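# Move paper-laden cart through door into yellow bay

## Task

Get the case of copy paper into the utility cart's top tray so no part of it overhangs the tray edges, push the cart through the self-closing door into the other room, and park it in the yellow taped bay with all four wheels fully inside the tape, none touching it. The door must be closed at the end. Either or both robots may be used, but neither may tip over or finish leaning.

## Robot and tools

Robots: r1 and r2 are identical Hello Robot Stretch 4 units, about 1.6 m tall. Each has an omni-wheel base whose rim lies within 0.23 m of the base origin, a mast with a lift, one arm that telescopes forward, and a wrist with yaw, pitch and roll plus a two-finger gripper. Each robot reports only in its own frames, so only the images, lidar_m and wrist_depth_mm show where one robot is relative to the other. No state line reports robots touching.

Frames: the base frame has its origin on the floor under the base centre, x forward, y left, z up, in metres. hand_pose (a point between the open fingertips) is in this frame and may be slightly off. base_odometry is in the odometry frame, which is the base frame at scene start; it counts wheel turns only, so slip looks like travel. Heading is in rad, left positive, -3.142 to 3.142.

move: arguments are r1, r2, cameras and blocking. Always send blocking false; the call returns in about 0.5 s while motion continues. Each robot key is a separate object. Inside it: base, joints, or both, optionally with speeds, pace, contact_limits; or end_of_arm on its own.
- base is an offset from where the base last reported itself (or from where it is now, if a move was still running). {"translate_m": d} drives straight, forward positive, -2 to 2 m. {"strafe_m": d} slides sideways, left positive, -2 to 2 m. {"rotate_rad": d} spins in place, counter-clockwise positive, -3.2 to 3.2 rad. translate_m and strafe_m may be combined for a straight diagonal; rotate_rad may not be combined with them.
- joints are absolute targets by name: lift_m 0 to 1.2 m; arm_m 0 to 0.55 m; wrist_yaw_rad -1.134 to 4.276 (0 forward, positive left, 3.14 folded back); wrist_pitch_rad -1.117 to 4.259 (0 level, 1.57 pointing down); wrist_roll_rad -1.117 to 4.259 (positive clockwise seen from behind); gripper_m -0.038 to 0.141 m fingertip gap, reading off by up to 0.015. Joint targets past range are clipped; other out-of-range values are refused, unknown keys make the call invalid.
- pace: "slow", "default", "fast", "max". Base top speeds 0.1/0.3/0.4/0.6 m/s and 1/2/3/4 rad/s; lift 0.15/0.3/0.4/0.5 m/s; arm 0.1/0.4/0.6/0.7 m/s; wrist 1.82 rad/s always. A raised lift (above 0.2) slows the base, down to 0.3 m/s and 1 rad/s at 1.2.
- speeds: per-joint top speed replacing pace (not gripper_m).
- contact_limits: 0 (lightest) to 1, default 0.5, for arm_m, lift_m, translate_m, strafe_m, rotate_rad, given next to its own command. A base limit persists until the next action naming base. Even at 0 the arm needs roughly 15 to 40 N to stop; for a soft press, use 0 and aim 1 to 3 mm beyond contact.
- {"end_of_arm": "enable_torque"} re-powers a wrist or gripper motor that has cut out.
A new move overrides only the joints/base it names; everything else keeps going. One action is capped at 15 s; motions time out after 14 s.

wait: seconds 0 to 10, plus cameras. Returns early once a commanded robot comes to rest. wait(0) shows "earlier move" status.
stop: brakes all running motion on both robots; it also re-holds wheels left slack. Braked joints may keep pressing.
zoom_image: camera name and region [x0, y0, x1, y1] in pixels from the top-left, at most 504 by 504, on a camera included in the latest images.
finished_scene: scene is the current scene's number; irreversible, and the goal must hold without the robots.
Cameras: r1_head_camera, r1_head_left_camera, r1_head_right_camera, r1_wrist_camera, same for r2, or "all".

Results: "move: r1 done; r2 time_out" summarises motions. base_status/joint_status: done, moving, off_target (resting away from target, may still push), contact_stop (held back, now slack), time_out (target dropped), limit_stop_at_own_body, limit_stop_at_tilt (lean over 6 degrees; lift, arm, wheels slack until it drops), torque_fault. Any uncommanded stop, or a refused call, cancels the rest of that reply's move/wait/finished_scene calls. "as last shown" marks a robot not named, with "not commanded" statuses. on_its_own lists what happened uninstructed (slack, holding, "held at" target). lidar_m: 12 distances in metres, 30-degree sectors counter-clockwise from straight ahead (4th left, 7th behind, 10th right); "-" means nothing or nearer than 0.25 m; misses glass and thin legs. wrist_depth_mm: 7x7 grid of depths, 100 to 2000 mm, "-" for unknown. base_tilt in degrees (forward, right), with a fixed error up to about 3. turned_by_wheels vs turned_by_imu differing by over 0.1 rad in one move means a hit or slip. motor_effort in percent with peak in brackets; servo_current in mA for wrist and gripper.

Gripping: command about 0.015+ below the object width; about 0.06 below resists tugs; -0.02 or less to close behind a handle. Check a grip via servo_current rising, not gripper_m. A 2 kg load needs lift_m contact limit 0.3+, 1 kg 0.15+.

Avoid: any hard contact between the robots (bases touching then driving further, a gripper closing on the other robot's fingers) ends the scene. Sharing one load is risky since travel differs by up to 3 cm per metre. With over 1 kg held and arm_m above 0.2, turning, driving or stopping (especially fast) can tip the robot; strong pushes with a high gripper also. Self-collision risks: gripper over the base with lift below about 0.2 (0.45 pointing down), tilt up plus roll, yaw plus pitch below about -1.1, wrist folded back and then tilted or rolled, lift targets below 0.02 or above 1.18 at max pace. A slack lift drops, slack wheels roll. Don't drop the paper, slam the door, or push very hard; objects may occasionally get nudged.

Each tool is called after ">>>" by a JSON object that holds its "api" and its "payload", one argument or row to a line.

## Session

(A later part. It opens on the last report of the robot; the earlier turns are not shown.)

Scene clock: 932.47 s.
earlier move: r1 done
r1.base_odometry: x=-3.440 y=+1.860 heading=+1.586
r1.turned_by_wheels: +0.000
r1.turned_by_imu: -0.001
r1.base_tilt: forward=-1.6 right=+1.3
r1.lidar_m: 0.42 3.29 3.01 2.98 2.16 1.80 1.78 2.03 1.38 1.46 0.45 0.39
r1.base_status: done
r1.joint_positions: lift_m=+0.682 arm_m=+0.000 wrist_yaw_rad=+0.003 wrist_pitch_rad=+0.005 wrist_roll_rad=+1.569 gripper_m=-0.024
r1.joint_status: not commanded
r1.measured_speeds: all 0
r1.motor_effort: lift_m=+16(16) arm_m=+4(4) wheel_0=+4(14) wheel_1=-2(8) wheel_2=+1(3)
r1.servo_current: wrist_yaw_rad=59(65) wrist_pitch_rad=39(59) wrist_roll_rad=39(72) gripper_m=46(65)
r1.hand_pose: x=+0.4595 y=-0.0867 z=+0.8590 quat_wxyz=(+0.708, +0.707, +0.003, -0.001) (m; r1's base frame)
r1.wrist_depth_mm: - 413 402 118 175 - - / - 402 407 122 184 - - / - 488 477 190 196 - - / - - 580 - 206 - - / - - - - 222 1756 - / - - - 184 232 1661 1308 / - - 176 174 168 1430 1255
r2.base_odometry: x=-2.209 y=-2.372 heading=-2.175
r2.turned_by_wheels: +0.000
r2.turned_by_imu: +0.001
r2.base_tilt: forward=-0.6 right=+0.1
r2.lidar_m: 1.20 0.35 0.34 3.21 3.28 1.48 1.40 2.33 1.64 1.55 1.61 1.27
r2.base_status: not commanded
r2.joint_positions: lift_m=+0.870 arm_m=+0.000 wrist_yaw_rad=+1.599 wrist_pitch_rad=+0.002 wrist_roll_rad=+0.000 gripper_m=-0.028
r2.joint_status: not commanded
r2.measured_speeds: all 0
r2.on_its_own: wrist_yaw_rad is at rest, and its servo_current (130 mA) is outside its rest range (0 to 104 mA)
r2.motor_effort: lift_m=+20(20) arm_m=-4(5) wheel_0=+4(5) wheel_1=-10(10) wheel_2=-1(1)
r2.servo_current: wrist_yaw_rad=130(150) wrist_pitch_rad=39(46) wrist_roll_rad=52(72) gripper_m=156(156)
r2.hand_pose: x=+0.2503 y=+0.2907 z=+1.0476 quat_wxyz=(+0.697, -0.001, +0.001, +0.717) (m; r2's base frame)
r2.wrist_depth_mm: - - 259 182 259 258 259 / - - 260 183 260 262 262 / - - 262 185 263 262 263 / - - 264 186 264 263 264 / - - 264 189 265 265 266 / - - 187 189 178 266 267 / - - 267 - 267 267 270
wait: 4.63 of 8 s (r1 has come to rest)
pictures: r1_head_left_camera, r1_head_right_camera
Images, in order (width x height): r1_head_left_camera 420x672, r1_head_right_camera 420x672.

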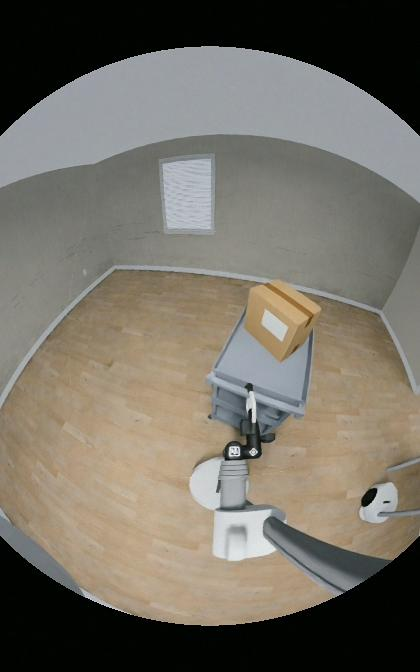

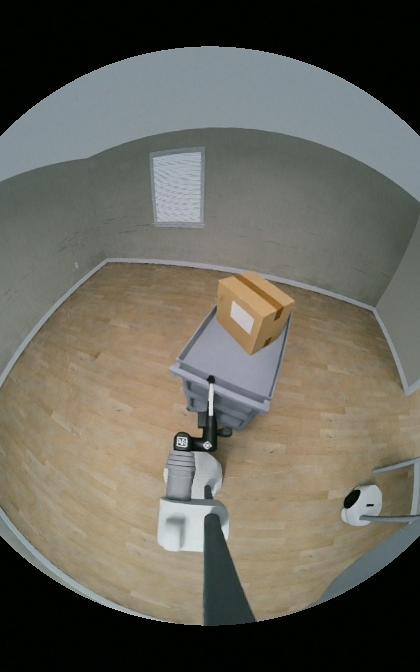

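>>> {"api": "move", "payload": {
  "blocking": false,
  "r1": {"base":{"strafe_m":-0.3},"pace":"slow"},
  "cameras": []
}}

>>> {"api": "wait", "payload": {
  "seconds": 8,
  "cameras": ["r1_head_left_camera","r1_head_right_camera"]
}}

Scene clock: 938.80 s.
move: r1 moving
r1.base_odometry: x=-3.426 y=+1.860 heading=+1.586
r1.turned_by_wheels: +0.000
r1.turned_by_imu: +0.000
r1.base_tilt: forward=-1.6 right=+1.3
r1.lidar_m: 0.42 3.29 3.02 3.01 2.19 1.81 1.79 2.07 1.36 1.47 0.47 0.36
r1.base_status: strafe_m moving
r1.joint_positions: lift_m=+0.682 arm_m=+0.000 wrist_yaw_rad=+0.003 wrist_pitch_rad=+0.005 wrist_roll_rad=+1.569 gripper_m=-0.024
r1.joint_status: not commanded
r1.measured_speeds: translate_m=+0.000 strafe_m=-0.057 rotate_rad=+0.000 lift_m=+0.000 arm_m=+0.000 wrist_yaw_rad=+0.000 wrist_pitch_rad=+0.000 wrist_roll_rad=+0.000
r1.motor_effort: lift_m=+16(16) arm_m=+3(3) wheel_0=+10(12) wheel_1=-4(7) wheel_2=+0(1)
r1.servo_current: wrist_yaw_rad=46(65) wrist_pitch_rad=46(52) wrist_roll_rad=33(72) gripper_m=52(59)
r1.hand_pose: x=+0.4595 y=-0.0867 z=+0.8590 quat_wxyz=(+0.708, +0.707, +0.003, -0.001) (m; r1's base frame)
r1.wrist_depth_mm: - 413 402 118 174 - - / - 399 404 123 185 - - / - 492 477 189 195 - - / - - 569 - 206 - - / - - - - 221 1756 - / - - - 185 232 1661 1308 / - - 177 174 176 1499 1229
r2.base_odometry: x=-2.209 y=-2.372 heading=-2.175
r2.turned_by_wheels: +0.000
r2.turned_by_imu: +0.000
r2.base_tilt: forward=-0.6 right=+0.0
r2.lidar_m: 1.19 0.34 0.36 3.19 3.27 1.49 1.39 2.33 1.63 1.54 1.59 1.30
r2.base_status: not commanded
r2.joint_positions: lift_m=+0.870 arm_m=+0.000 wrist_yaw_rad=+1.599 wrist_pitch_rad=+0.002 wrist_roll_rad=+0.000 gripper_m=-0.028
r2.joint_status: not commanded
r2.measured_speeds: all 0
r2.motor_effort: lift_m=+20(20) arm_m=-4(4) wheel_0=+4(4) wheel_1=-10(10) wheel_2=-1(1)
r2.servo_current: wrist_yaw_rad=130(137) wrist_pitch_rad=46(46) wrist_roll_rad=46(52) gripper_m=150(156)
r2.hand_pose: x=+0.2503 y=+0.2907 z=+1.0476 quat_wxyz=(+0.697, -0.001, +0.001, +0.717) (m; r2's base frame)
r2.wrist_depth_mm: - - 259 182 260 262 259 / - - 260 183 260 260 260 / - - 263 185 263 262 262 / - - 263 187 264 264 265 / - - 265 189 265 265 265 / - - 186 189 178 266 267 / - - 267 - 266 268 267
pictures: none
No camera images: "cameras" was empty.

Scene clock: 942.43 s.
earlier move: r1 done
r1.base_odometry: x=-3.140 y=+1.864 heading=+1.586
r1.turned_by_wheels: +0.000
r1.turned_by_imu: -0.001
r1.base_tilt: forward=-1.5 right=+1.2
r1.lidar_m: 0.40 3.16 3.29 3.27 2.25 1.86 1.84 2.13 1.13 1.48 2.84 0.39
r1.base_status: done
r1.joint_positions: lift_m=+0.682 arm_m=+0.000 wrist_yaw_rad=+0.003 wrist_pitch_rad=+0.005 wrist_roll_rad=+1.569 gripper_m=-0.024
r1.joint_status: not commanded
r1.measured_speeds: all 0
r1.motor_effort: lift_m=+16(16) arm_m=+3(3) wheel_0=+3(12) wheel_1=-3(8) wheel_2=+0(2)
r1.servo_current: wrist_yaw_rad=59(72) wrist_pitch_rad=46(59) wrist_roll_rad=52(72) gripper_m=52(59)
r1.hand_pose: x=+0.4595 y=-0.0867 z=+0.8590 quat_wxyz=(+0.708, +0.707, +0.003, -0.001) (m; r1's base frame)
r1.wrist_depth_mm: - 459 459 - 184 - - / - 410 410 188 193 - - / - 466 462 198 202 - - / - - 539 149 212 - - / - - - 157 224 1756 - / - - - 184 232 1708 - / - - 176 175 178 1499 1255
r2.base_odometry: x=-2.209 y=-2.372 heading=-2.175
r2.turned_by_wheels: +0.000
r2.turned_by_imu: +0.001
r2.base_tilt: forward=-0.7 right=+0.0
r2.lidar_m: 1.21 0.34 0.33 3.19 1.50 1.19 1.13 2.31 1.66 1.55 1.59 1.30
r2.base_status: not commanded
r2.joint_positions: lift_m=+0.870 arm_m=+0.000 wrist_yaw_rad=+1.599 wrist_pitch_rad=+0.002 wrist_roll_rad=+0.000 gripper_m=-0.028
r2.joint_status: not commanded
r2.measured_speeds: all 0
r2.on_its_own: wrist_yaw_rad is at rest, and its servo_current (117 mA) is outside its rest range (0 to 104 mA)
r2.motor_effort: lift_m=+20(20) arm_m=-4(4) wheel_0=+4(5) wheel_1=-10(10) wheel_2=-1(2)
r2.servo_current: wrist_yaw_rad=117(143) wrist_pitch_rad=39(46) wrist_roll_rad=59(59) gripper_m=143(156)
r2.hand_pose: x=+0.2503 y=+0.2907 z=+1.0476 quat_wxyz=(+0.697, -0.001, +0.001, +0.717) (m; r2's base frame)
r2.wrist_depth_mm: - - 259 182 259 259 260 / - - 260 183 262 262 262 / - - 263 185 263 263 263 / - - 264 187 262 264 263 / - - 265 189 265 266 265 / - - 186 189 178 267 267 / - - 267 - 268 268 267
wait: 3.63 of 8 s (r1 has come to rest)
pictures: r1_head_left_camera, r1_head_right_camera
Images, in order (width x height): r1_head_left_camera 420x672, r1_head_right_camera 420x672.

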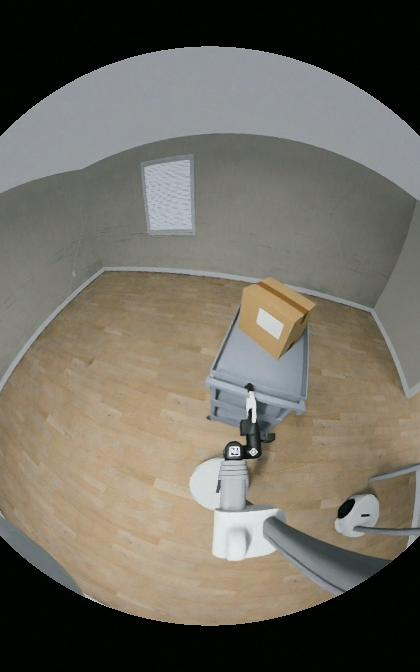

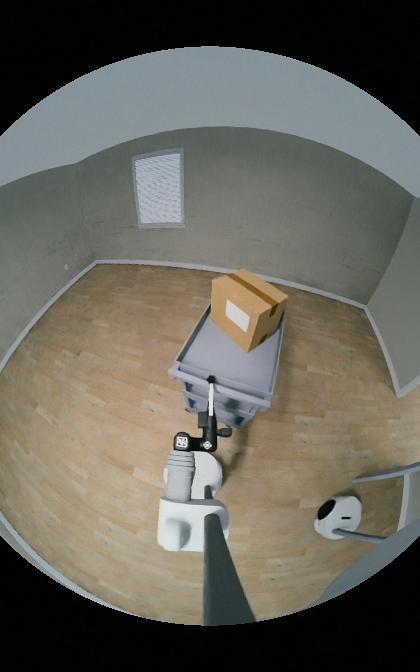

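>>> {"api": "move", "payload": {
  "blocking": false,
  "r1": {"base":{"rotate_rad":0.25},"pace":"slow"},
  "cameras": []
}}

>>> {"api": "wait", "payload": {
  "seconds": 4,
  "cameras": []
}}

>>> {"api": "move", "payload": {
  "blocking": false,
  "r1": {"base":{"strafe_m":-0.3},"pace":"slow"},
  "cameras": []
}}

>>> {"api": "wait", "payload": {
  "seconds": 8,
  "cameras": ["r1_head_left_camera","r1_head_right_camera"]
}}

Scene clock: 957.83 s.
move: r1 moving
r1.base_odometry: x=-3.140 y=+1.864 heading=+1.710
r1.turned_by_wheels: +0.124
r1.turned_by_imu: +0.124
r1.base_tilt: forward=-1.6 right=+1.3
r1.lidar_m: 0.43 3.47 3.27 3.30 2.05 1.85 1.87 2.24 1.12 2.72 0.39 0.37
r1.base_status: rotate_rad moving
r1.joint_positions: lift_m=+0.682 arm_m=+0.000 wrist_yaw_rad=-0.007 wrist_pitch_rad=+0.005 wrist_roll_rad=+1.569 gripper_m=-0.024
r1.joint_status: not commanded
r1.measured_speeds: translate_m=-0.001 strafe_m=+0.001 rotate_rad=+0.486 lift_m=+0.000 arm_m=+0.000 wrist_yaw_rad=-0.014 wrist_pitch_rad=+0.000 wrist_roll_rad=+0.000
r1.motor_effort: lift_m=+16(16) arm_m=+2(3) wheel_0=-15(15) wheel_1=-6(7) wheel_2=-9(9)
r1.servo_current: wrist_yaw_rad=59(59) wrist_pitch_rad=52(52) wrist_roll_rad=46(72) gripper_m=46(59)
r1.hand_pose: x=+0.4587 y=-0.0894 z=+0.8590 quat_wxyz=(+0.708, +0.707, -0.001, -0.004) (m; r1's base frame)
r1.wrist_depth_mm: - 413 413 121 179 - - / - 407 410 183 188 - - / - 492 480 194 200 - - / - - 569 147 211 - - / - - - 159 224 1756 - / - - 186 183 235 1708 1308 / - - - 150 253 1430 1229
r2.base_odometry: x=-2.209 y=-2.372 heading=-2.175
r2.turned_by_wheels: +0.000
r2.turned_by_imu: +0.000
r2.base_tilt: forward=-0.6 right=+0.1
r2.lidar_m: 1.21 0.34 0.34 3.20 1.53 1.19 1.14 2.34 1.66 1.56 1.59 1.29
r2.base_status: not commanded
r2.joint_positions: lift_m=+0.870 arm_m=+0.000 wrist_yaw_rad=+1.599 wrist_pitch_rad=+0.002 wrist_roll_rad=+0.000 gripper_m=-0.028
r2.joint_status: not commanded
r2.measured_speeds: all 0
r2.motor_effort: lift_m=+20(20) arm_m=-4(4) wheel_0=+4(4) wheel_1=-10(10) wheel_2=-1(1)
r2.servo_current: wrist_yaw_rad=124(130) wrist_pitch_rad=33(46) wrist_roll_rad=39(46) gripper_m=150(156)
r2.hand_pose: x=+0.2503 y=+0.2907 z=+1.0476 quat_wxyz=(+0.697, -0.001, +0.001, +0.717) (m; r2's base frame)
r2.wrist_depth_mm: - - 259 182 258 259 259 / - - 259 183 260 260 260 / - - 263 185 263 263 263 / - - 264 187 264 264 264 / - - 265 189 265 265 265 / - - 186 189 178 267 267 / - - 267 - 267 268 267
pictures: none
No camera images: "cameras" was empty.

Scene clock: 958.63 s.
earlier move: r1 done
r1.base_odometry: x=-3.140 y=+1.864 heading=+1.835
r1.turned_by_wheels: +0.125
r1.turned_by_imu: +0.125
r1.base_tilt: forward=-1.6 right=+1.3
r1.lidar_m: 0.45 3.51 3.27 2.84 1.98 1.85 1.90 1.17 1.12 2.72 0.34 0.35
r1.base_status: done
r1.joint_positions: lift_m=+0.682 arm_m=+0.000 wrist_yaw_rad=-0.004 wrist_pitch_rad=+0.005 wrist_roll_rad=+1.569 gripper_m=-0.024
r1.joint_status: not commanded
r1.measured_speeds: all 0
r1.motor_effort: lift_m=+16(16) arm_m=-4(4) wheel_0=-8(16) wheel_1=-2(7) wheel_2=-3(9)
r1.servo_current: wrist_yaw_rad=46(59) wrist_pitch_rad=52(52) wrist_roll_rad=52(72) gripper_m=52(59)
r1.hand_pose: x=+0.4590 y=-0.0885 z=+0.8590 quat_wxyz=(+0.708, +0.707, +0.000, -0.003) (m; r1's base frame)
r1.wrist_depth_mm: - 364 368 - 148 148 - / - 442 439 - 161 160 - / - - 564 108 177 178 - / - - - 119 196 1576 - / - - - - 220 1708 517 / - - 189 - 180 1756 1255 / - - 179 144 178 347 345
r2.base_odometry: x=-2.209 y=-2.372 heading=-2.175
r2.turned_by_wheels: +0.000
r2.turned_by_imu: +0.000
r2.base_tilt: forward=-0.6 right=+0.0
r2.lidar_m: 1.20 0.35 0.35 3.20 1.54 1.19 1.12 2.36 1.65 1.54 1.60 1.28
r2.base_status: not commanded
r2.joint_positions: lift_m=+0.870 arm_m=+0.000 wrist_yaw_rad=+1.599 wrist_pitch_rad=+0.002 wrist_roll_rad=+0.000 gripper_m=-0.028
r2.joint_status: not commanded
r2.measured_speeds: all 0
r2.on_its_own: wrist_yaw_rad is at rest, and its servo_current (117 mA) is outside its rest range (0 to 104 mA)
r2.motor_effort: lift_m=+20(20) arm_m=-4(4) wheel_0=+4(4) wheel_1=-10(10) wheel_2=-1(1)
r2.servo_current: wrist_yaw_rad=117(130) wrist_pitch_rad=46(46) wrist_roll_rad=46(59) gripper_m=143(156)
r2.hand_pose: x=+0.2503 y=+0.2907 z=+1.0476 quat_wxyz=(+0.697, -0.001, +0.001, +0.717) (m; r2's base frame)
r2.wrist_depth_mm: - - 258 182 259 259 259 / - - 259 183 260 260 262 / - - 262 185 262 262 262 / - - 264 186 263 264 264 / - - 265 189 265 265 265 / - - 186 189 177 267 266 / - - 266 - 267 267 267
wait: 0.80 of 4 s (r1 has come to rest)
pictures: none
No camera images: "cameras" was empty.

Scene clock: 959.13 s.
move: r1 moving
r1.base_odometry: x=-3.126 y=+1.868 heading=+1.835
r1.turned_by_wheels: +0.000
r1.turned_by_imu: +0.001
r1.base_tilt: forward=-1.6 right=+1.3
r1.lidar_m: 0.45 3.49 3.27 2.89 1.98 1.84 1.89 1.18 1.11 2.71 0.34 0.33
r1.base_status: strafe_m moving
r1.joint_positions: lift_m=+0.682 arm_m=+0.000 wrist_yaw_rad=-0.003 wrist_pitch_rad=+0.005 wrist_roll_rad=+1.569 gripper_m=-0.024
r1.joint_status: not commanded
r1.measured_speeds: translate_m=+0.000 strafe_m=-0.057 rotate_rad=+0.002 lift_m=+0.000 arm_m=+0.000 wrist_yaw_rad=+0.002 wrist_pitch_rad=+0.000 wrist_roll_rad=+0.000
r1.motor_effort: lift_m=+16(16) arm_m=-4(4) wheel_0=+9(9) wheel_1=-5(7) wheel_2=+0(2)
r1.servo_current: wrist_yaw_rad=59(65) wrist_pitch_rad=46(52) wrist_roll_rad=59(59) gripper_m=59(59)
r1.hand_pose: x=+0.4590 y=-0.0882 z=+0.8590 quat_wxyz=(+0.708, +0.707, +0.001, -0.003) (m; r1's base frame)
r1.wrist_depth_mm: - 366 364 - 146 146 - / - 442 442 - 157 155 - / - - 564 103 174 - - / - - - 114 193 1537 - / - - - - 218 1618 1308 / - - 207 - 235 1808 1255 / - - 177 144 283 347 343
r2.base_odometry: x=-2.209 y=-2.372 heading=-2.175
r2.turned_by_wheels: +0.000
r2.turned_by_imu: +0.000
r2.base_tilt: forward=-0.6 right=+0.0
r2.lidar_m: 1.21 0.34 0.34 3.21 1.55 1.16 1.11 2.33 1.63 1.54 1.60 1.28
r2.base_status: not commanded
r2.joint_positions: lift_m=+0.870 arm_m=+0.000 wrist_yaw_rad=+1.599 wrist_pitch_rad=+0.002 wrist_roll_rad=+0.000 gripper_m=-0.028
r2.joint_status: not commanded
r2.measured_speeds: all 0
r2.motor_effort: lift_m=+20(20) arm_m=-4(4) wheel_0=+4(5) wheel_1=-10(10) wheel_2=-1(1)
r2.servo_current: wrist_yaw_rad=124(137) wrist_pitch_rad=39(46) wrist_roll_rad=33(65) gripper_m=150(150)
r2.hand_pose: x=+0.2503 y=+0.2907 z=+1.0476 quat_wxyz=(+0.697, -0.001, +0.001, +0.717) (m; r2's base frame)
r2.wrist_depth_mm: - - 258 181 259 258 258 / - - 260 183 262 260 262 / - - 263 185 263 262 263 / - - 264 186 264 264 265 / - - 265 189 266 265 266 / - - 186 190 177 266 266 / - - 267 - 267 267 268
pictures: none
No camera images: "cameras" was empty.

Scene clock: 962.80 s.
earlier move: r1 done
r1.base_odometry: x=-2.851 y=+1.943 heading=+1.835
r1.turned_by_wheels: +0.000
r1.turned_by_imu: -0.001
r1.base_tilt: forward=-1.6 right=+1.3
r1.lidar_m: 0.44 3.60 3.54 3.06 2.09 1.97 2.03 0.90 0.94 2.42 0.35 0.33
r1.base_status: done
r1.joint_positions: lift_m=+0.682 arm_m=+0.000 wrist_yaw_rad=+0.003 wrist_pitch_rad=+0.005 wrist_roll_rad=+1.569 gripper_m=-0.024
r1.joint_status: not commanded
r1.measured_speeds: all 0
r1.motor_effort: lift_m=+16(16) arm_m=+4(4) wheel_0=+5(15) wheel_1=-2(7) wheel_2=+2(4)
r1.servo_current: wrist_yaw_rad=52(78) wrist_pitch_rad=46(59) wrist_roll_rad=59(65) gripper_m=46(59)
r1.hand_pose: x=+0.4595 y=-0.0866 z=+0.8590 quat_wxyz=(+0.708, +0.707, +0.003, -0.001) (m; r1's base frame)
r1.wrist_depth_mm: - 364 382 - 141 141 - / - 452 459 - 152 150 - / - - 591 - 169 170 - / - - - 109 190 1537 - / - - - - 216 1661 1281 / - - 208 154 182 1708 1255 / - - 177 - 290 338 343
r2.base_odometry: x=-2.209 y=-2.372 heading=-2.175
r2.turned_by_wheels: +0.000
r2.turned_by_imu: +0.001
r2.base_tilt: forward=-0.6 right=+0.0
r2.lidar_m: 1.20 0.37 0.34 3.19 1.30 0.89 0.92 2.36 1.65 1.54 1.60 1.30
r2.base_status: not commanded
r2.joint_positions: lift_m=+0.870 arm_m=+0.000 wrist_yaw_rad=+1.599 wrist_pitch_rad=+0.002 wrist_roll_rad=+0.000 gripper_m=-0.028
r2.joint_status: not commanded
r2.measured_speeds: all 0
r2.on_its_own: wrist_yaw_rad is at rest, and its servo_current (130 mA) is outside its rest range (0 to 104 mA)
r2.motor_effort: lift_m=+20(20) arm_m=-4(5) wheel_0=+4(5) wheel_1=-9(10) wheel_2=-1(1)
r2.servo_current: wrist_yaw_rad=130(137) wrist_pitch_rad=39(46) wrist_roll_rad=46(65) gripper_m=150(156)
r2.hand_pose: x=+0.2503 y=+0.2907 z=+1.0476 quat_wxyz=(+0.697, -0.001, +0.001, +0.717) (m; r2's base frame)
r2.wrist_depth_mm: - - 260 181 259 260 259 / - - 260 183 260 262 260 / - - 263 185 263 262 262 / - - 265 186 264 263 265 / - - 265 189 265 265 266 / - - 187 190 178 266 267 / - - 267 - 267 267 267
wait: 3.67 of 8 s (r1 has come to rest)
pictures: r1_head_left_camera, r1_head_right_camera
Images, in order (width x height): r1_head_left_camera 420x672, r1_head_right_camera 420x672.

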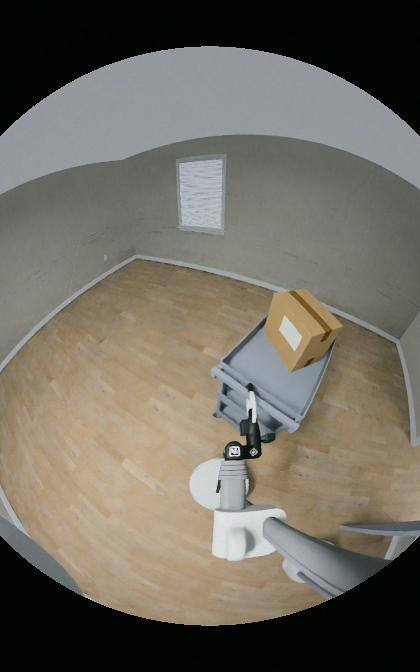

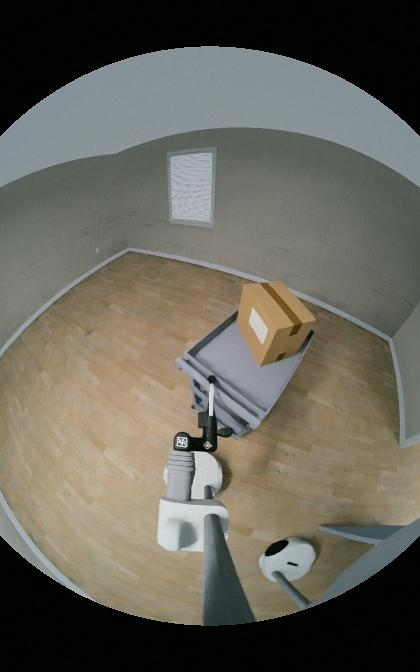

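>>> {"api": "move", "payload": {
  "blocking": false,
  "r1": {"base":{"rotate_rad":-0.5},"pace":"slow"},
  "cameras": []
}}

>>> {"api": "wait", "payload": {
  "seconds": 4,
  "cameras": ["r1_head_left_camera","r1_head_right_camera"]
}}

Scene clock: 992.87 s.
move: r1 moving
r1.base_odometry: x=-2.851 y=+1.943 heading=+1.710
r1.turned_by_wheels: -0.125
r1.turned_by_imu: -0.125
r1.base_tilt: forward=-1.6 right=+1.3
r1.lidar_m: 0.42 3.32 3.54 3.59 2.22 1.96 1.97 0.90 0.91 2.41 0.39 0.36
r1.base_status: rotate_rad moving
r1.joint_positions: lift_m=+0.682 arm_m=+0.000 wrist_yaw_rad=+0.006 wrist_pitch_rad=+0.005 wrist_roll_rad=+1.569 gripper_m=-0.024
r1.joint_status: not commanded
r1.measured_speeds: translate_m=+0.001 strafe_m=-0.002 rotate_rad=-0.487 lift_m=+0.000 arm_m=+0.000 wrist_yaw_rad=+0.000 wrist_pitch_rad=+0.000 wrist_roll_rad=+0.000
r1.motor_effort: lift_m=+16(16) arm_m=+4(4) wheel_0=+16(16) wheel_1=+8(9) wheel_2=+8(9)
r1.servo_current: wrist_yaw_rad=46(59) wrist_pitch_rad=46(52) wrist_roll_rad=59(59) gripper_m=46(59)
r1.hand_pose: x=+0.4598 y=-0.0856 z=+0.8590 quat_wxyz=(+0.708, +0.707, +0.004, +0.000) (m; r1's base frame)
r1.wrist_depth_mm: - 359 364 - 154 155 - / - 415 404 107 167 167 - / - 554 508 - 181 - - / - - - - 197 640 - / - - - - 216 1576 - / - - - - 231 1661 1308 / - - 177 - 168 1464 1182
r2.base_odometry: x=-2.209 y=-2.372 heading=-2.175
r2.turned_by_wheels: +0.000
r2.turned_by_imu: +0.000
r2.base_tilt: forward=-0.7 right=+0.1
r2.lidar_m: 1.20 0.35 0.34 3.19 1.25 0.91 0.93 2.34 1.63 1.54 1.60 1.29
r2.base_status: not commanded
r2.joint_positions: lift_m=+0.870 arm_m=+0.000 wrist_yaw_rad=+1.599 wrist_pitch_rad=+0.002 wrist_roll_rad=+0.000 gripper_m=-0.028
r2.joint_status: not commanded
r2.measured_speeds: all 0
r2.motor_effort: lift_m=+20(20) arm_m=-4(5) wheel_0=+4(4) wheel_1=-10(10) wheel_2=-1(1)
r2.servo_current: wrist_yaw_rad=124(137) wrist_pitch_rad=39(46) wrist_roll_rad=46(52) gripper_m=143(150)
r2.hand_pose: x=+0.2503 y=+0.2907 z=+1.0476 quat_wxyz=(+0.697, -0.001, +0.001, +0.717) (m; r2's base frame)
r2.wrist_depth_mm: - - 258 182 259 259 259 / - - 260 183 262 260 262 / - - 263 185 263 262 264 / - - 264 187 264 265 264 / - - 264 189 265 265 265 / - - 187 189 177 266 266 / - - 266 - 266 267 268
pictures: none
No camera images: "cameras" was empty.

Scene clock: 994.07 s.
earlier move: r1 done
r1.base_odometry: x=-2.851 y=+1.943 heading=+1.336
r1.turned_by_wheels: -0.374
r1.turned_by_imu: -0.376
r1.base_tilt: forward=-1.6 right=+1.3
r1.lidar_m: 0.40 0.46 3.72 3.53 2.95 2.11 1.98 2.07 0.91 0.93 2.39 0.45
r1.base_status: done
r1.joint_positions: lift_m=+0.682 arm_m=+0.000 wrist_yaw_rad=+0.003 wrist_pitch_rad=+0.005 wrist_roll_rad=+1.569 gripper_m=-0.024
r1.joint_status: not commanded
r1.measured_speeds: all 0
r1.motor_effort: lift_m=+16(16) arm_m=-4(4) wheel_0=+3(16) wheel_1=+2(9) wheel_2=+5(9)
r1.servo_current: wrist_yaw_rad=46(72) wrist_pitch_rad=46(52) wrist_roll_rad=52(59) gripper_m=46(59)
r1.hand_pose: x=+0.4595 y=-0.0866 z=+0.8590 quat_wxyz=(+0.708, +0.707, +0.003, -0.001) (m; r1's base frame)
r1.wrist_depth_mm: - - - 235 235 1708 - / - - - 233 234 1863 - / - - 517 233 233 - - / - 480 469 172 233 - - / - - 512 172 233 - - / - - 544 184 232 - - / - - 176 155 232 - -
r2.base_odometry: x=-2.209 y=-2.372 heading=-2.175
r2.turned_by_wheels: +0.000
r2.turned_by_imu: +0.000
r2.base_tilt: forward=-0.7 right=+0.0
r2.lidar_m: 1.21 0.34 0.35 3.21 1.08 0.88 0.96 2.33 1.64 1.52 1.59 1.30
r2.base_status: not commanded
r2.joint_positions: lift_m=+0.870 arm_m=+0.000 wrist_yaw_rad=+1.599 wrist_pitch_rad=+0.002 wrist_roll_rad=+0.000 gripper_m=-0.028
r2.joint_status: not commanded
r2.measured_speeds: all 0
r2.on_its_own: wrist_yaw_rad is at rest, and its servo_current (124 mA) is outside its rest range (0 to 104 mA)
r2.motor_effort: lift_m=+20(20) arm_m=-4(5) wheel_0=+4(5) wheel_1=-9(10) wheel_2=-1(2)
r2.servo_current: wrist_yaw_rad=124(137) wrist_pitch_rad=39(46) wrist_roll_rad=46(59) gripper_m=137(150)
r2.hand_pose: x=+0.2503 y=+0.2907 z=+1.0476 quat_wxyz=(+0.697, -0.001, +0.001, +0.717) (m; r2's base frame)
r2.wrist_depth_mm: - - 259 182 259 260 259 / - - 260 183 260 262 260 / - - 263 185 262 263 263 / - - 263 187 263 264 265 / 1366 - 265 189 265 265 266 / - - 187 189 178 266 266 / 1336 - 267 - 267 268 268
wait: 1.20 of 4 s (r1 has come to rest)
pictures: r1_head_left_camera, r1_head_right_camera
Images, in order (width x height): r1_head_left_camera 420x672, r1_head_right_camera 420x672.

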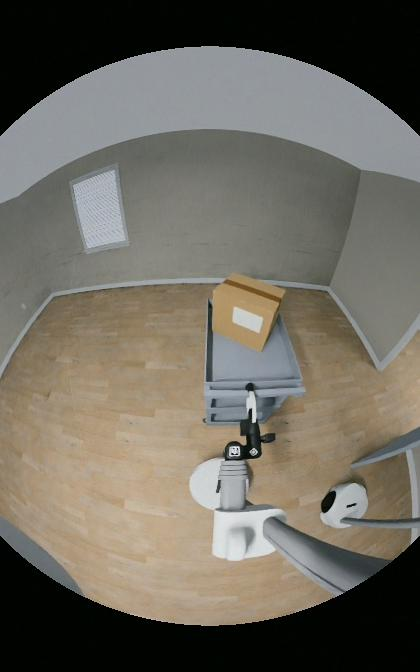

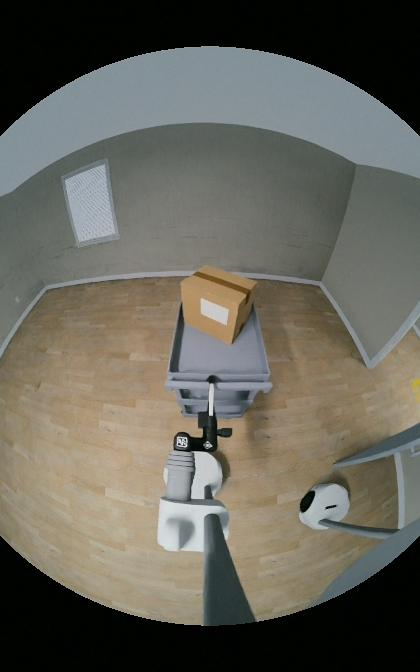

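>>> {"api": "move", "payload": {
  "blocking": false,
  "r1": {"base":{"strafe_m":-0.3},"pace":"slow"},
  "cameras": []
}}

>>> {"api": "wait", "payload": {
  "seconds": 5,
  "cameras": ["r1_head_left_camera","r1_head_right_camera"]
}}

Scene clock: 1005.53 s.
move: r1 moving
r1.base_odometry: x=-2.837 y=+1.939 heading=+1.336
r1.turned_by_wheels: +0.000
r1.turned_by_imu: +0.000
r1.base_tilt: forward=-1.6 right=+1.3
r1.lidar_m: 0.39 0.42 3.72 3.55 2.96 2.10 1.97 2.08 0.87 0.92 2.37 0.42
r1.base_status: strafe_m moving
r1.joint_positions: lift_m=+0.682 arm_m=+0.000 wrist_yaw_rad=+0.003 wrist_pitch_rad=+0.005 wrist_roll_rad=+1.569 gripper_m=-0.024
r1.joint_status: not commanded
r1.measured_speeds: translate_m=+0.000 strafe_m=-0.056 rotate_rad=-0.002 lift_m=+0.000 arm_m=+0.000 wrist_yaw_rad=+0.000 wrist_pitch_rad=+0.000 wrist_roll_rad=+0.000
r1.motor_effort: lift_m=+16(16) arm_m=-4(4) wheel_0=+8(11) wheel_1=-6(6) wheel_2=+0(4)
r1.servo_current: wrist_yaw_rad=39(52) wrist_pitch_rad=39(52) wrist_roll_rad=46(65) gripper_m=52(59)
r1.hand_pose: x=+0.4595 y=-0.0866 z=+0.8590 quat_wxyz=(+0.708, +0.707, +0.003, -0.001) (m; r1's base frame)
r1.wrist_depth_mm: - - - 235 236 1708 - / - - - 235 235 1808 - / - - 517 234 234 - - / - 473 473 173 233 - - / - - 508 173 234 - - / - - 535 185 232 - - / - - 177 156 231 - -
r2.base_odometry: x=-2.209 y=-2.372 heading=-2.175
r2.turned_by_wheels: +0.000
r2.turned_by_imu: +0.000
r2.base_tilt: forward=-0.6 right=+0.0
r2.lidar_m: 1.20 0.35 0.34 3.20 1.08 0.90 0.93 2.31 1.66 1.54 1.60 1.28
r2.base_status: not commanded
r2.joint_positions: lift_m=+0.870 arm_m=+0.000 wrist_yaw_rad=+1.599 wrist_pitch_rad=+0.002 wrist_roll_rad=+0.000 gripper_m=-0.028
r2.joint_status: not commanded
r2.measured_speeds: all 0
r2.motor_effort: lift_m=+20(20) arm_m=-4(4) wheel_0=+4(4) wheel_1=-9(10) wheel_2=-1(1)
r2.servo_current: wrist_yaw_rad=124(137) wrist_pitch_rad=39(39) wrist_roll_rad=39(59) gripper_m=143(150)
r2.hand_pose: x=+0.2503 y=+0.2907 z=+1.0476 quat_wxyz=(+0.697, -0.001, +0.001, +0.717) (m; r2's base frame)
r2.wrist_depth_mm: - - 258 182 259 259 259 / - - 259 183 260 260 262 / - - 262 185 263 263 262 / - - 264 187 264 264 265 / 1430 - 266 189 265 265 266 / - - 187 189 178 265 266 / 1336 - 266 - 267 267 268
pictures: none
No camera images: "cameras" was empty.

Scene clock: 1009.17 s.
earlier move: r1 done
r1.base_odometry: x=-2.559 y=+1.873 heading=+1.336
r1.turned_by_wheels: +0.000
r1.turned_by_imu: -0.001
r1.base_tilt: forward=-1.6 right=+1.2
r1.lidar_m: 0.35 0.36 3.74 3.83 2.96 2.09 1.96 2.06 0.64 0.78 2.12 0.45
r1.base_status: done
r1.joint_positions: lift_m=+0.682 arm_m=+0.000 wrist_yaw_rad=+0.003 wrist_pitch_rad=+0.005 wrist_roll_rad=+1.569 gripper_m=-0.024
r1.joint_status: not commanded
r1.measured_speeds: all 0
r1.motor_effort: lift_m=+16(16) arm_m=-4(4) wheel_0=+3(11) wheel_1=-1(8) wheel_2=+1(4)
r1.servo_current: wrist_yaw_rad=46(72) wrist_pitch_rad=39(52) wrist_roll_rad=52(72) gripper_m=46(59)
r1.hand_pose: x=+0.4595 y=-0.0866 z=+0.8590 quat_wxyz=(+0.708, +0.707, +0.003, -0.001) (m; r1's base frame)
r1.wrist_depth_mm: - - - - 319 325 332 / - - - - 291 1708 1281 / - - - - 273 1863 - / - - - 253 255 878 - / - 477 473 185 239 - - / - 488 480 184 231 - - / - - 180 156 216 - -
r2.base_odometry: x=-2.209 y=-2.372 heading=-2.175
r2.turned_by_wheels: +0.000
r2.turned_by_imu: +0.001
r2.base_tilt: forward=-0.7 right=+0.0
r2.lidar_m: 1.21 0.35 0.34 3.20 0.85 0.62 0.75 2.33 1.65 1.55 1.60 1.29
r2.base_status: not commanded
r2.joint_positions: lift_m=+0.870 arm_m=+0.000 wrist_yaw_rad=+1.599 wrist_pitch_rad=+0.002 wrist_roll_rad=+0.000 gripper_m=-0.028
r2.joint_status: not commanded
r2.measured_speeds: all 0
r2.on_its_own: wrist_yaw_rad is at rest, and its servo_current (124 mA) is outside its rest range (0 to 104 mA)
r2.motor_effort: lift_m=+20(20) arm_m=-4(5) wheel_0=+4(5) wheel_1=-9(10) wheel_2=-1(1)
r2.servo_current: wrist_yaw_rad=124(143) wrist_pitch_rad=39(46) wrist_roll_rad=52(59) gripper_m=143(150)
r2.hand_pose: x=+0.2503 y=+0.2907 z=+1.0476 quat_wxyz=(+0.697, -0.001, +0.001, +0.717) (m; r2's base frame)
r2.wrist_depth_mm: - - 259 182 260 259 260 / - - 260 183 259 260 260 / - - 260 185 262 263 263 / - - 264 186 264 263 264 / 1160 - 264 189 265 265 266 / 1042 - 187 189 177 265 267 / - 1464 267 - 268 267 268
wait: 3.63 of 5 s (r1 has come to rest)
pictures: r1_head_left_camera, r1_head_right_camera
Images, in order (width x height): r1_head_left_camera 420x672, r1_head_right_camera 420x672.

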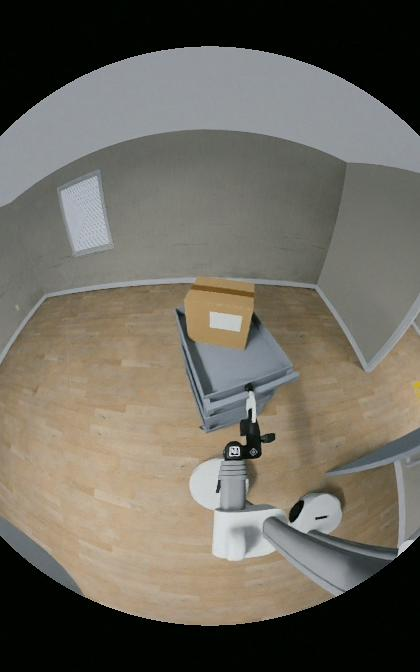

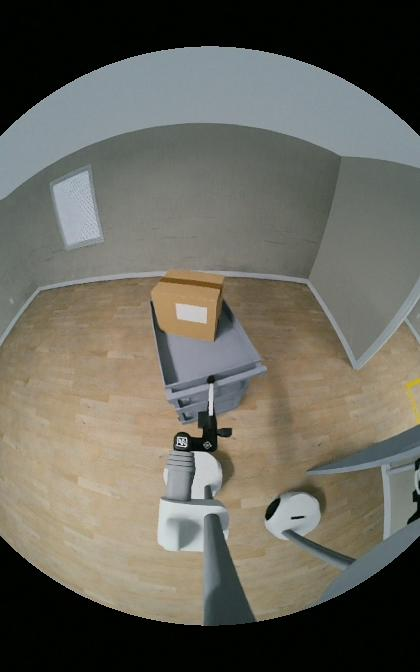

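>>> {"api": "move", "payload": {
  "blocking": false,
  "r1": {"base":{"translate_m":0.3,"strafe_m":-0.05},"pace":"slow"},
  "cameras": []
}}

>>> {"api": "wait", "payload": {
  "seconds": 5,
  "cameras": ["r1_head_left_camera","r1_head_right_camera"]
}}

Scene clock: 1016.07 s.
move: r1 moving
r1.base_odometry: x=-2.554 y=+1.885 heading=+1.337
r1.turned_by_wheels: +0.001
r1.turned_by_imu: +0.000
r1.base_tilt: forward=-1.6 right=+1.2
r1.lidar_m: 0.33 0.42 3.71 3.83 2.95 2.11 1.98 2.07 0.63 0.92 2.13 0.45
r1.base_status: translate_m moving; strafe_m moving
r1.joint_positions: lift_m=+0.682 arm_m=+0.000 wrist_yaw_rad=+0.003 wrist_pitch_rad=+0.005 wrist_roll_rad=+1.569 gripper_m=-0.024
r1.joint_status: not commanded
r1.measured_speeds: translate_m=+0.049 strafe_m=-0.008 rotate_rad=-0.002 lift_m=+0.000 arm_m=+0.000 wrist_yaw_rad=+0.000 wrist_pitch_rad=+0.000 wrist_roll_rad=+0.000
r1.motor_effort: lift_m=+16(16) arm_m=+0(4) wheel_0=+7(10) wheel_1=+6(6) wheel_2=-6(8)
r1.servo_current: wrist_yaw_rad=33(59) wrist_pitch_rad=39(46) wrist_roll_rad=39(52) gripper_m=52(59)
r1.hand_pose: x=+0.4595 y=-0.0866 z=+0.8590 quat_wxyz=(+0.708, +0.707, +0.003, -0.001) (m; r1's base frame)
r1.wrist_depth_mm: - - - - 330 338 340 / - - - - 301 1708 1255 / - - - - 279 1863 - / - - - 255 259 878 - / - 525 473 238 240 - - / - 477 473 184 230 - - / - 488 180 155 213 - -
r2.base_odometry: x=-2.209 y=-2.372 heading=-2.175
r2.turned_by_wheels: +0.000
r2.turned_by_imu: +0.000
r2.base_tilt: forward=-0.7 right=+0.1
r2.lidar_m: 1.20 0.36 0.36 3.19 0.85 0.62 0.82 2.34 1.67 1.56 1.59 1.27
r2.base_status: not commanded
r2.joint_positions: lift_m=+0.870 arm_m=+0.000 wrist_yaw_rad=+1.599 wrist_pitch_rad=+0.002 wrist_roll_rad=+0.000 gripper_m=-0.028
r2.joint_status: not commanded
r2.measured_speeds: all 0
r2.motor_effort: lift_m=+20(20) arm_m=-4(4) wheel_0=+4(4) wheel_1=-10(10) wheel_2=-1(1)
r2.servo_current: wrist_yaw_rad=130(137) wrist_pitch_rad=39(46) wrist_roll_rad=52(52) gripper_m=150(150)
r2.hand_pose: x=+0.2503 y=+0.2907 z=+1.0476 quat_wxyz=(+0.697, -0.001, +0.001, +0.717) (m; r2's base frame)
r2.wrist_depth_mm: - - 259 182 259 260 259 / - - 260 183 262 260 262 / - - 262 185 262 263 263 / - - 265 186 264 264 264 / 1160 - 265 189 264 266 265 / 946 - 186 189 177 266 265 / - 1464 267 - 267 268 267
pictures: none
No camera images: "cameras" was empty.

Scene clock: 1019.87 s.
earlier move: r1 done
r1.base_odometry: x=-2.440 y=+2.153 heading=+1.336
r1.turned_by_wheels: -0.001
r1.turned_by_imu: -0.003
r1.base_tilt: forward=-1.6 right=+1.3
r1.lidar_m: 0.32 0.49 3.31 3.90 3.39 2.39 2.25 0.77 0.77 1.21 1.99 0.45
r1.base_status: done
r1.joint_positions: lift_m=+0.682 arm_m=+0.000 wrist_yaw_rad=-0.004 wrist_pitch_rad=+0.005 wrist_roll_rad=+1.569 gripper_m=-0.024
r1.joint_status: not commanded
r1.measured_speeds: all 0
r1.motor_effort: lift_m=+16(16) arm_m=+4(4) wheel_0=+1(10) wheel_1=+3(6) wheel_2=-4(13)
r1.servo_current: wrist_yaw_rad=46(78) wrist_pitch_rad=39(52) wrist_roll_rad=52(78) gripper_m=46(59)
r1.hand_pose: x=+0.4589 y=-0.0885 z=+0.8590 quat_wxyz=(+0.708, +0.707, +0.000, -0.003) (m; r1's base frame)
r1.wrist_depth_mm: - - - - 329 340 342 / - - - - 303 1661 1205 / - - - - 278 1863 - / - - - 254 258 - - / - 521 466 186 240 - - / - 477 188 183 229 - - / - 492 183 154 213 - -
r2.base_odometry: x=-2.209 y=-2.372 heading=-2.175
r2.turned_by_wheels: +0.000
r2.turned_by_imu: +0.001
r2.base_tilt: forward=-0.6 right=+0.0
r2.lidar_m: 1.20 0.34 0.34 3.20 0.77 0.75 - 2.35 1.66 1.56 1.60 1.30
r2.base_status: not commanded
r2.joint_positions: lift_m=+0.870 arm_m=+0.000 wrist_yaw_rad=+1.599 wrist_pitch_rad=+0.002 wrist_roll_rad=+0.000 gripper_m=-0.028
r2.joint_status: not commanded
r2.measured_speeds: all 0
r2.on_its_own: wrist_yaw_rad is at rest, and its servo_current (130 mA) is outside its rest range (0 to 104 mA)
r2.motor_effort: lift_m=+20(20) arm_m=-4(4) wheel_0=+4(5) wheel_1=-9(10) wheel_2=-1(1)
r2.servo_current: wrist_yaw_rad=130(137) wrist_pitch_rad=39(52) wrist_roll_rad=46(72) gripper_m=150(156)
r2.hand_pose: x=+0.2503 y=+0.2907 z=+1.0476 quat_wxyz=(+0.697, -0.001, +0.001, +0.717) (m; r2's base frame)
r2.wrist_depth_mm: - - 260 181 259 260 259 / - - 262 183 262 260 260 / - - 263 185 262 263 263 / - - 264 186 263 263 265 / 1397 1537 265 189 265 266 265 / - 1708 186 190 177 265 267 / - - 265 - 267 268 268
wait: 3.80 of 5 s (r1 has come to rest)
pictures: r1_head_left_camera, r1_head_right_camera
Images, in order (width x height): r1_head_left_camera 420x672, r1_head_right_camera 420x672.

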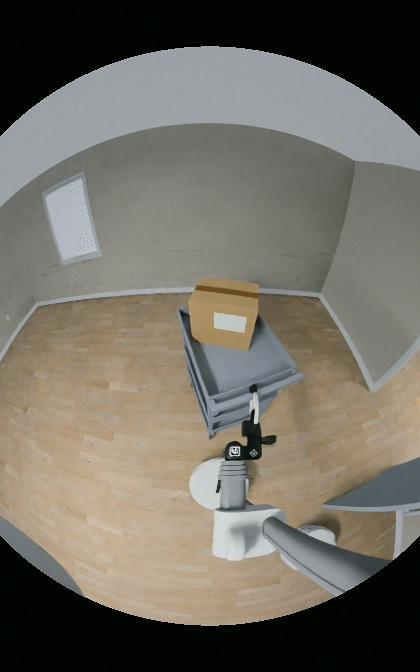

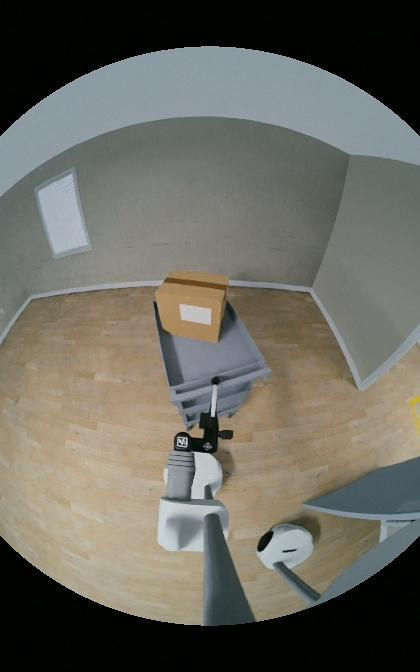

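>>> {"api": "move", "payload": {
  "blocking": false,
  "r1": {"base":{"rotate_rad":0.4},"pace":"slow"},
  "cameras": []
}}

>>> {"api": "wait", "payload": {
  "seconds": 4,
  "cameras": []
}}

>>> {"api": "move", "payload": {
  "blocking": false,
  "r1": {"base":{"strafe_m":-0.25},"pace":"slow"},
  "cameras": []
}}

>>> {"api": "wait", "payload": {
  "seconds": 8,
  "cameras": ["r1_head_left_camera","r1_head_right_camera"]
}}

Scene clock: 1026.63 s.
move: r1 moving
r1.base_odometry: x=-2.440 y=+2.153 heading=+1.461
r1.turned_by_wheels: +0.125
r1.turned_by_imu: +0.125
r1.base_tilt: forward=-1.6 right=+1.3
r1.lidar_m: 0.36 2.59 3.79 3.89 3.03 2.31 2.27 0.76 0.82 1.97 1.95 0.41
r1.base_status: rotate_rad moving
r1.joint_positions: lift_m=+0.682 arm_m=+0.000 wrist_yaw_rad=-0.008 wrist_pitch_rad=+0.005 wrist_roll_rad=+1.569 gripper_m=-0.024
r1.joint_status: not commanded
r1.measured_speeds: translate_m=+0.003 strafe_m=+0.001 rotate_rad=+0.489 lift_m=+0.000 arm_m=+0.000 wrist_yaw_rad=+0.000 wrist_pitch_rad=+0.000 wrist_roll_rad=+0.000
r1.motor_effort: lift_m=+16(16) arm_m=+4(4) wheel_0=-9(14) wheel_1=-4(7) wheel_2=-8(13)
r1.servo_current: wrist_yaw_rad=39(65) wrist_pitch_rad=39(52) wrist_roll_rad=39(59) gripper_m=46(52)
r1.hand_pose: x=+0.4586 y=-0.0897 z=+0.8590 quat_wxyz=(+0.708, +0.707, -0.001, -0.005) (m; r1's base frame)
r1.wrist_depth_mm: - - - - 276 1708 1281 / - - - 259 264 1661 - / - - - 252 254 - - / - - 512 242 246 - - / - 488 480 179 237 - - / - - 188 186 230 - - / - - 183 154 220 - -
r2.base_odometry: x=-2.209 y=-2.372 heading=-2.175
r2.turned_by_wheels: +0.000
r2.turned_by_imu: +0.000
r2.base_tilt: forward=-0.7 right=+0.0
r2.lidar_m: 1.22 0.33 0.34 3.20 0.77 0.76 - 2.33 1.63 1.54 1.59 1.27
r2.base_status: not commanded
r2.joint_positions: lift_m=+0.870 arm_m=+0.000 wrist_yaw_rad=+1.599 wrist_pitch_rad=+0.002 wrist_roll_rad=+0.000 gripper_m=-0.028
r2.joint_status: not commanded
r2.measured_speeds: all 0
r2.motor_effort: lift_m=+20(20) arm_m=-4(4) wheel_0=+4(4) wheel_1=-10(10) wheel_2=-1(1)
r2.servo_current: wrist_yaw_rad=137(137) wrist_pitch_rad=46(46) wrist_roll_rad=46(52) gripper_m=150(150)
r2.hand_pose: x=+0.2503 y=+0.2907 z=+1.0476 quat_wxyz=(+0.697, -0.001, +0.001, +0.717) (m; r2's base frame)
r2.wrist_depth_mm: - - 259 182 259 259 259 / - - 259 184 260 260 260 / - - 262 185 262 262 263 / - - 264 187 264 264 264 / 1430 1576 265 189 265 265 265 / - 1756 186 189 177 266 267 / - - 266 - 268 267 268
pictures: none
No camera images: "cameras" was empty.

Scene clock: 1027.70 s.
earlier move: r1 done
r1.base_odometry: x=-2.440 y=+2.153 heading=+1.735
r1.turned_by_wheels: +0.274
r1.turned_by_imu: +0.275
r1.base_tilt: forward=-1.6 right=+1.3
r1.lidar_m: 0.42 3.01 3.90 3.96 2.51 2.26 0.82 0.75 0.95 1.96 0.48 0.40
r1.base_status: done
r1.joint_positions: lift_m=+0.682 arm_m=+0.000 wrist_yaw_rad=-0.003 wrist_pitch_rad=+0.005 wrist_roll_rad=+1.569 gripper_m=-0.024
r1.joint_status: not commanded
r1.measured_speeds: all 0
r1.motor_effort: lift_m=+16(16) arm_m=-4(4) wheel_0=-5(14) wheel_1=-3(7) wheel_2=-3(13)
r1.servo_current: wrist_yaw_rad=33(72) wrist_pitch_rad=46(59) wrist_roll_rad=52(65) gripper_m=46(59)
r1.hand_pose: x=+0.4591 y=-0.0882 z=+0.8590 quat_wxyz=(+0.708, +0.707, +0.001, -0.003) (m; r1's base frame)
r1.wrist_depth_mm: - 504 496 187 191 - - / - 424 421 195 198 - - / - 462 459 148 207 - - / - - 530 154 216 - - / - - 634 160 226 1808 - / - - 188 184 232 1756 - / - - 177 181 246 1430 1229
r2.base_odometry: x=-2.209 y=-2.372 heading=-2.175
r2.turned_by_wheels: +0.000
r2.turned_by_imu: +0.000
r2.base_tilt: forward=-0.7 right=+0.1
r2.lidar_m: 1.19 0.35 0.35 3.18 0.74 0.78 - 2.36 1.63 1.52 1.61 1.27
r2.base_status: not commanded
r2.joint_positions: lift_m=+0.870 arm_m=+0.000 wrist_yaw_rad=+1.599 wrist_pitch_rad=+0.002 wrist_roll_rad=+0.000 gripper_m=-0.028
r2.joint_status: not commanded
r2.measured_speeds: all 0
r2.on_its_own: wrist_yaw_rad is at rest, and its servo_current (137 mA) is outside its rest range (0 to 104 mA)
r2.motor_effort: lift_m=+20(20) arm_m=-4(4) wheel_0=+4(5) wheel_1=-10(10) wheel_2=-1(1)
r2.servo_current: wrist_yaw_rad=137(137) wrist_pitch_rad=46(46) wrist_roll_rad=46(59) gripper_m=143(150)
r2.hand_pose: x=+0.2503 y=+0.2907 z=+1.0476 quat_wxyz=(+0.697, -0.001, +0.001, +0.717) (m; r2's base frame)
r2.wrist_depth_mm: - - 259 182 260 259 259 / - - 260 183 260 260 262 / - - 263 185 262 263 263 / - - 264 187 264 264 264 / 1430 - 266 189 265 265 266 / - - 186 189 178 265 266 / - 1255 267 - 267 268 268
wait: 1.07 of 4 s (r1 has come to rest)
pictures: none
No camera images: "cameras" was empty.

Scene clock: 1028.20 s.
move: r1 moving
r1.base_odometry: x=-2.426 y=+2.155 heading=+1.736
r1.turned_by_wheels: +0.000
r1.turned_by_imu: +0.000
r1.base_tilt: forward=-1.6 right=+1.3
r1.lidar_m: 0.43 2.94 3.91 3.93 2.51 2.25 0.81 0.76 0.94 1.94 0.48 0.39
r1.base_status: strafe_m moving
r1.joint_positions: lift_m=+0.682 arm_m=+0.000 wrist_yaw_rad=-0.003 wrist_pitch_rad=+0.005 wrist_roll_rad=+1.569 gripper_m=-0.024
r1.joint_status: not commanded
r1.measured_speeds: translate_m=-0.001 strafe_m=-0.056 rotate_rad=+0.002 lift_m=+0.000 arm_m=+0.000 wrist_yaw_rad=+0.000 wrist_pitch_rad=+0.000 wrist_roll_rad=+0.000
r1.motor_effort: lift_m=+16(16) arm_m=-3(4) wheel_0=+8(8) wheel_1=-5(7) wheel_2=+0(3)
r1.servo_current: wrist_yaw_rad=52(59) wrist_pitch_rad=52(52) wrist_roll_rad=46(59) gripper_m=52(59)
r1.hand_pose: x=+0.4590 y=-0.0882 z=+0.8590 quat_wxyz=(+0.708, +0.707, +0.001, -0.003) (m; r1's base frame)
r1.wrist_depth_mm: - 484 480 182 186 - - / - 418 413 191 196 - - / - 469 452 145 204 - - / - - 530 152 216 - - / - - - 159 224 1756 - / - - 208 185 232 1708 - / - - 176 181 247 1576 1255
r2.base_odometry: x=-2.209 y=-2.372 heading=-2.175
r2.turned_by_wheels: +0.000
r2.turned_by_imu: +0.000
r2.base_tilt: forward=-0.7 right=+0.0
r2.lidar_m: 1.20 0.35 0.35 3.20 0.77 0.78 - 2.36 1.64 1.55 1.60 1.27
r2.base_status: not commanded
r2.joint_positions: lift_m=+0.870 arm_m=+0.000 wrist_yaw_rad=+1.599 wrist_pitch_rad=+0.002 wrist_roll_rad=+0.000 gripper_m=-0.028
r2.joint_status: not commanded
r2.measured_speeds: all 0
r2.motor_effort: lift_m=+20(20) arm_m=-4(5) wheel_0=+4(5) wheel_1=-10(10) wheel_2=-1(1)
r2.servo_current: wrist_yaw_rad=130(137) wrist_pitch_rad=46(46) wrist_roll_rad=33(52) gripper_m=143(150)
r2.hand_pose: x=+0.2503 y=+0.2907 z=+1.0476 quat_wxyz=(+0.697, -0.001, +0.001, +0.717) (m; r2's base frame)
r2.wrist_depth_mm: - - 259 182 259 259 260 / - - 260 183 262 262 262 / - - 264 185 263 263 263 / - - 264 187 263 264 264 / 1430 - 265 188 266 265 265 / - - 186 189 177 265 266 / - 1255 266 - 268 268 270
pictures: none
No camera images: "cameras" was empty.

Scene clock: 1031.33 s.
earlier move: r1 done
r1.base_odometry: x=-2.194 y=+2.194 heading=+1.735
r1.turned_by_wheels: +0.000
r1.turned_by_imu: -0.001
r1.base_tilt: forward=-1.6 right=+1.2
r1.lidar_m: 0.39 2.93 4.14 4.15 2.58 2.35 0.69 0.74 1.08 1.70 2.00 0.42
r1.base_status: done
r1.joint_positions: lift_m=+0.682 arm_m=+0.000 wrist_yaw_rad=+0.003 wrist_pitch_rad=+0.005 wrist_roll_rad=+1.569 gripper_m=-0.024
r1.joint_status: not commanded
r1.measured_speeds: all 0
r1.motor_effort: lift_m=+16(16) arm_m=-4(4) wheel_0=+3(14) wheel_1=-2(7) wheel_2=+1(3)
r1.servo_current: wrist_yaw_rad=26(65) wrist_pitch_rad=46(52) wrist_roll_rad=59(65) gripper_m=52(59)
r1.hand_pose: x=+0.4596 y=-0.0865 z=+0.8590 quat_wxyz=(+0.708, +0.707, +0.003, -0.001) (m; r1's base frame)
r1.wrist_depth_mm: - - - 213 214 1708 - / - 585 544 160 218 - - / - 442 449 220 222 - - / - 492 488 165 227 - - / - - 544 168 229 - - / - - 591 185 232 1808 - / - - 177 156 236 1576 -
r2.base_odometry: x=-2.209 y=-2.372 heading=-2.175
r2.turned_by_wheels: +0.000
r2.turned_by_imu: +0.000
r2.base_tilt: forward=-0.6 right=+0.0
r2.lidar_m: 1.21 0.33 0.32 1.31 0.70 4.31 - 2.33 1.67 1.55 1.60 1.29
r2.base_status: not commanded
r2.joint_positions: lift_m=+0.870 arm_m=+0.000 wrist_yaw_rad=+1.599 wrist_pitch_rad=+0.002 wrist_roll_rad=+0.000 gripper_m=-0.028
r2.joint_status: not commanded
r2.measured_speeds: all 0
r2.on_its_own: wrist_yaw_rad is at rest, and its servo_current (124 mA) is outside its rest range (0 to 104 mA)
r2.motor_effort: lift_m=+20(20) arm_m=-4(5) wheel_0=+4(5) wheel_1=-9(10) wheel_2=-1(1)
r2.servo_current: wrist_yaw_rad=124(137) wrist_pitch_rad=39(46) wrist_roll_rad=39(59) gripper_m=143(156)
r2.hand_pose: x=+0.2503 y=+0.2907 z=+1.0476 quat_wxyz=(+0.697, -0.001, +0.001, +0.717) (m; r2's base frame)
r2.wrist_depth_mm: - - 258 182 259 259 259 / - - 260 184 260 260 262 / - - 262 185 263 264 262 / - - 263 187 264 265 264 / 1060 1499 265 189 265 266 266 / 1430 - 186 189 177 265 267 / - - 267 - 268 268 267
wait: 3.13 of 8 s (r1 has come to rest)
pictures: r1_head_left_camera, r1_head_right_camera
Images, in order (width x height): r1_head_left_camera 420x672, r1_head_right_camera 420x672.

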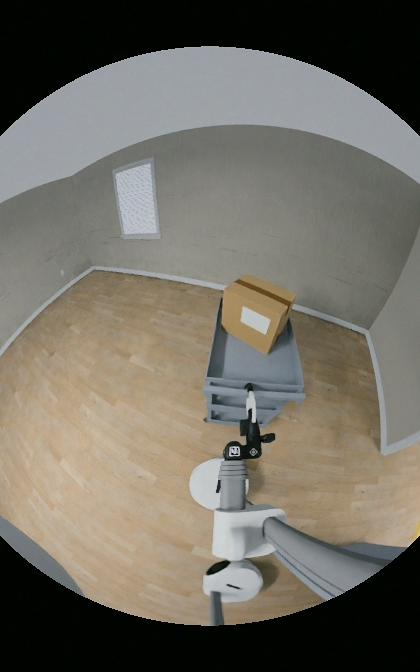

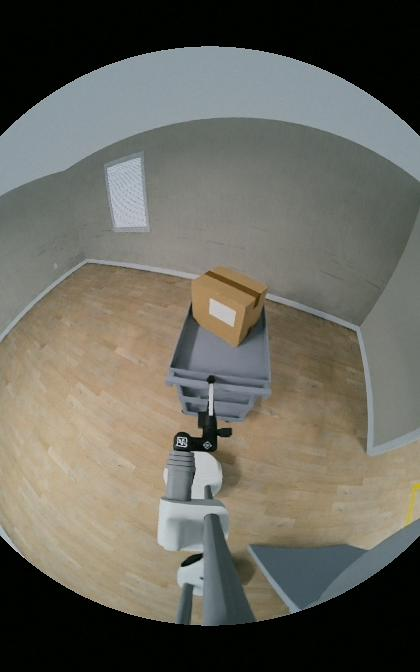

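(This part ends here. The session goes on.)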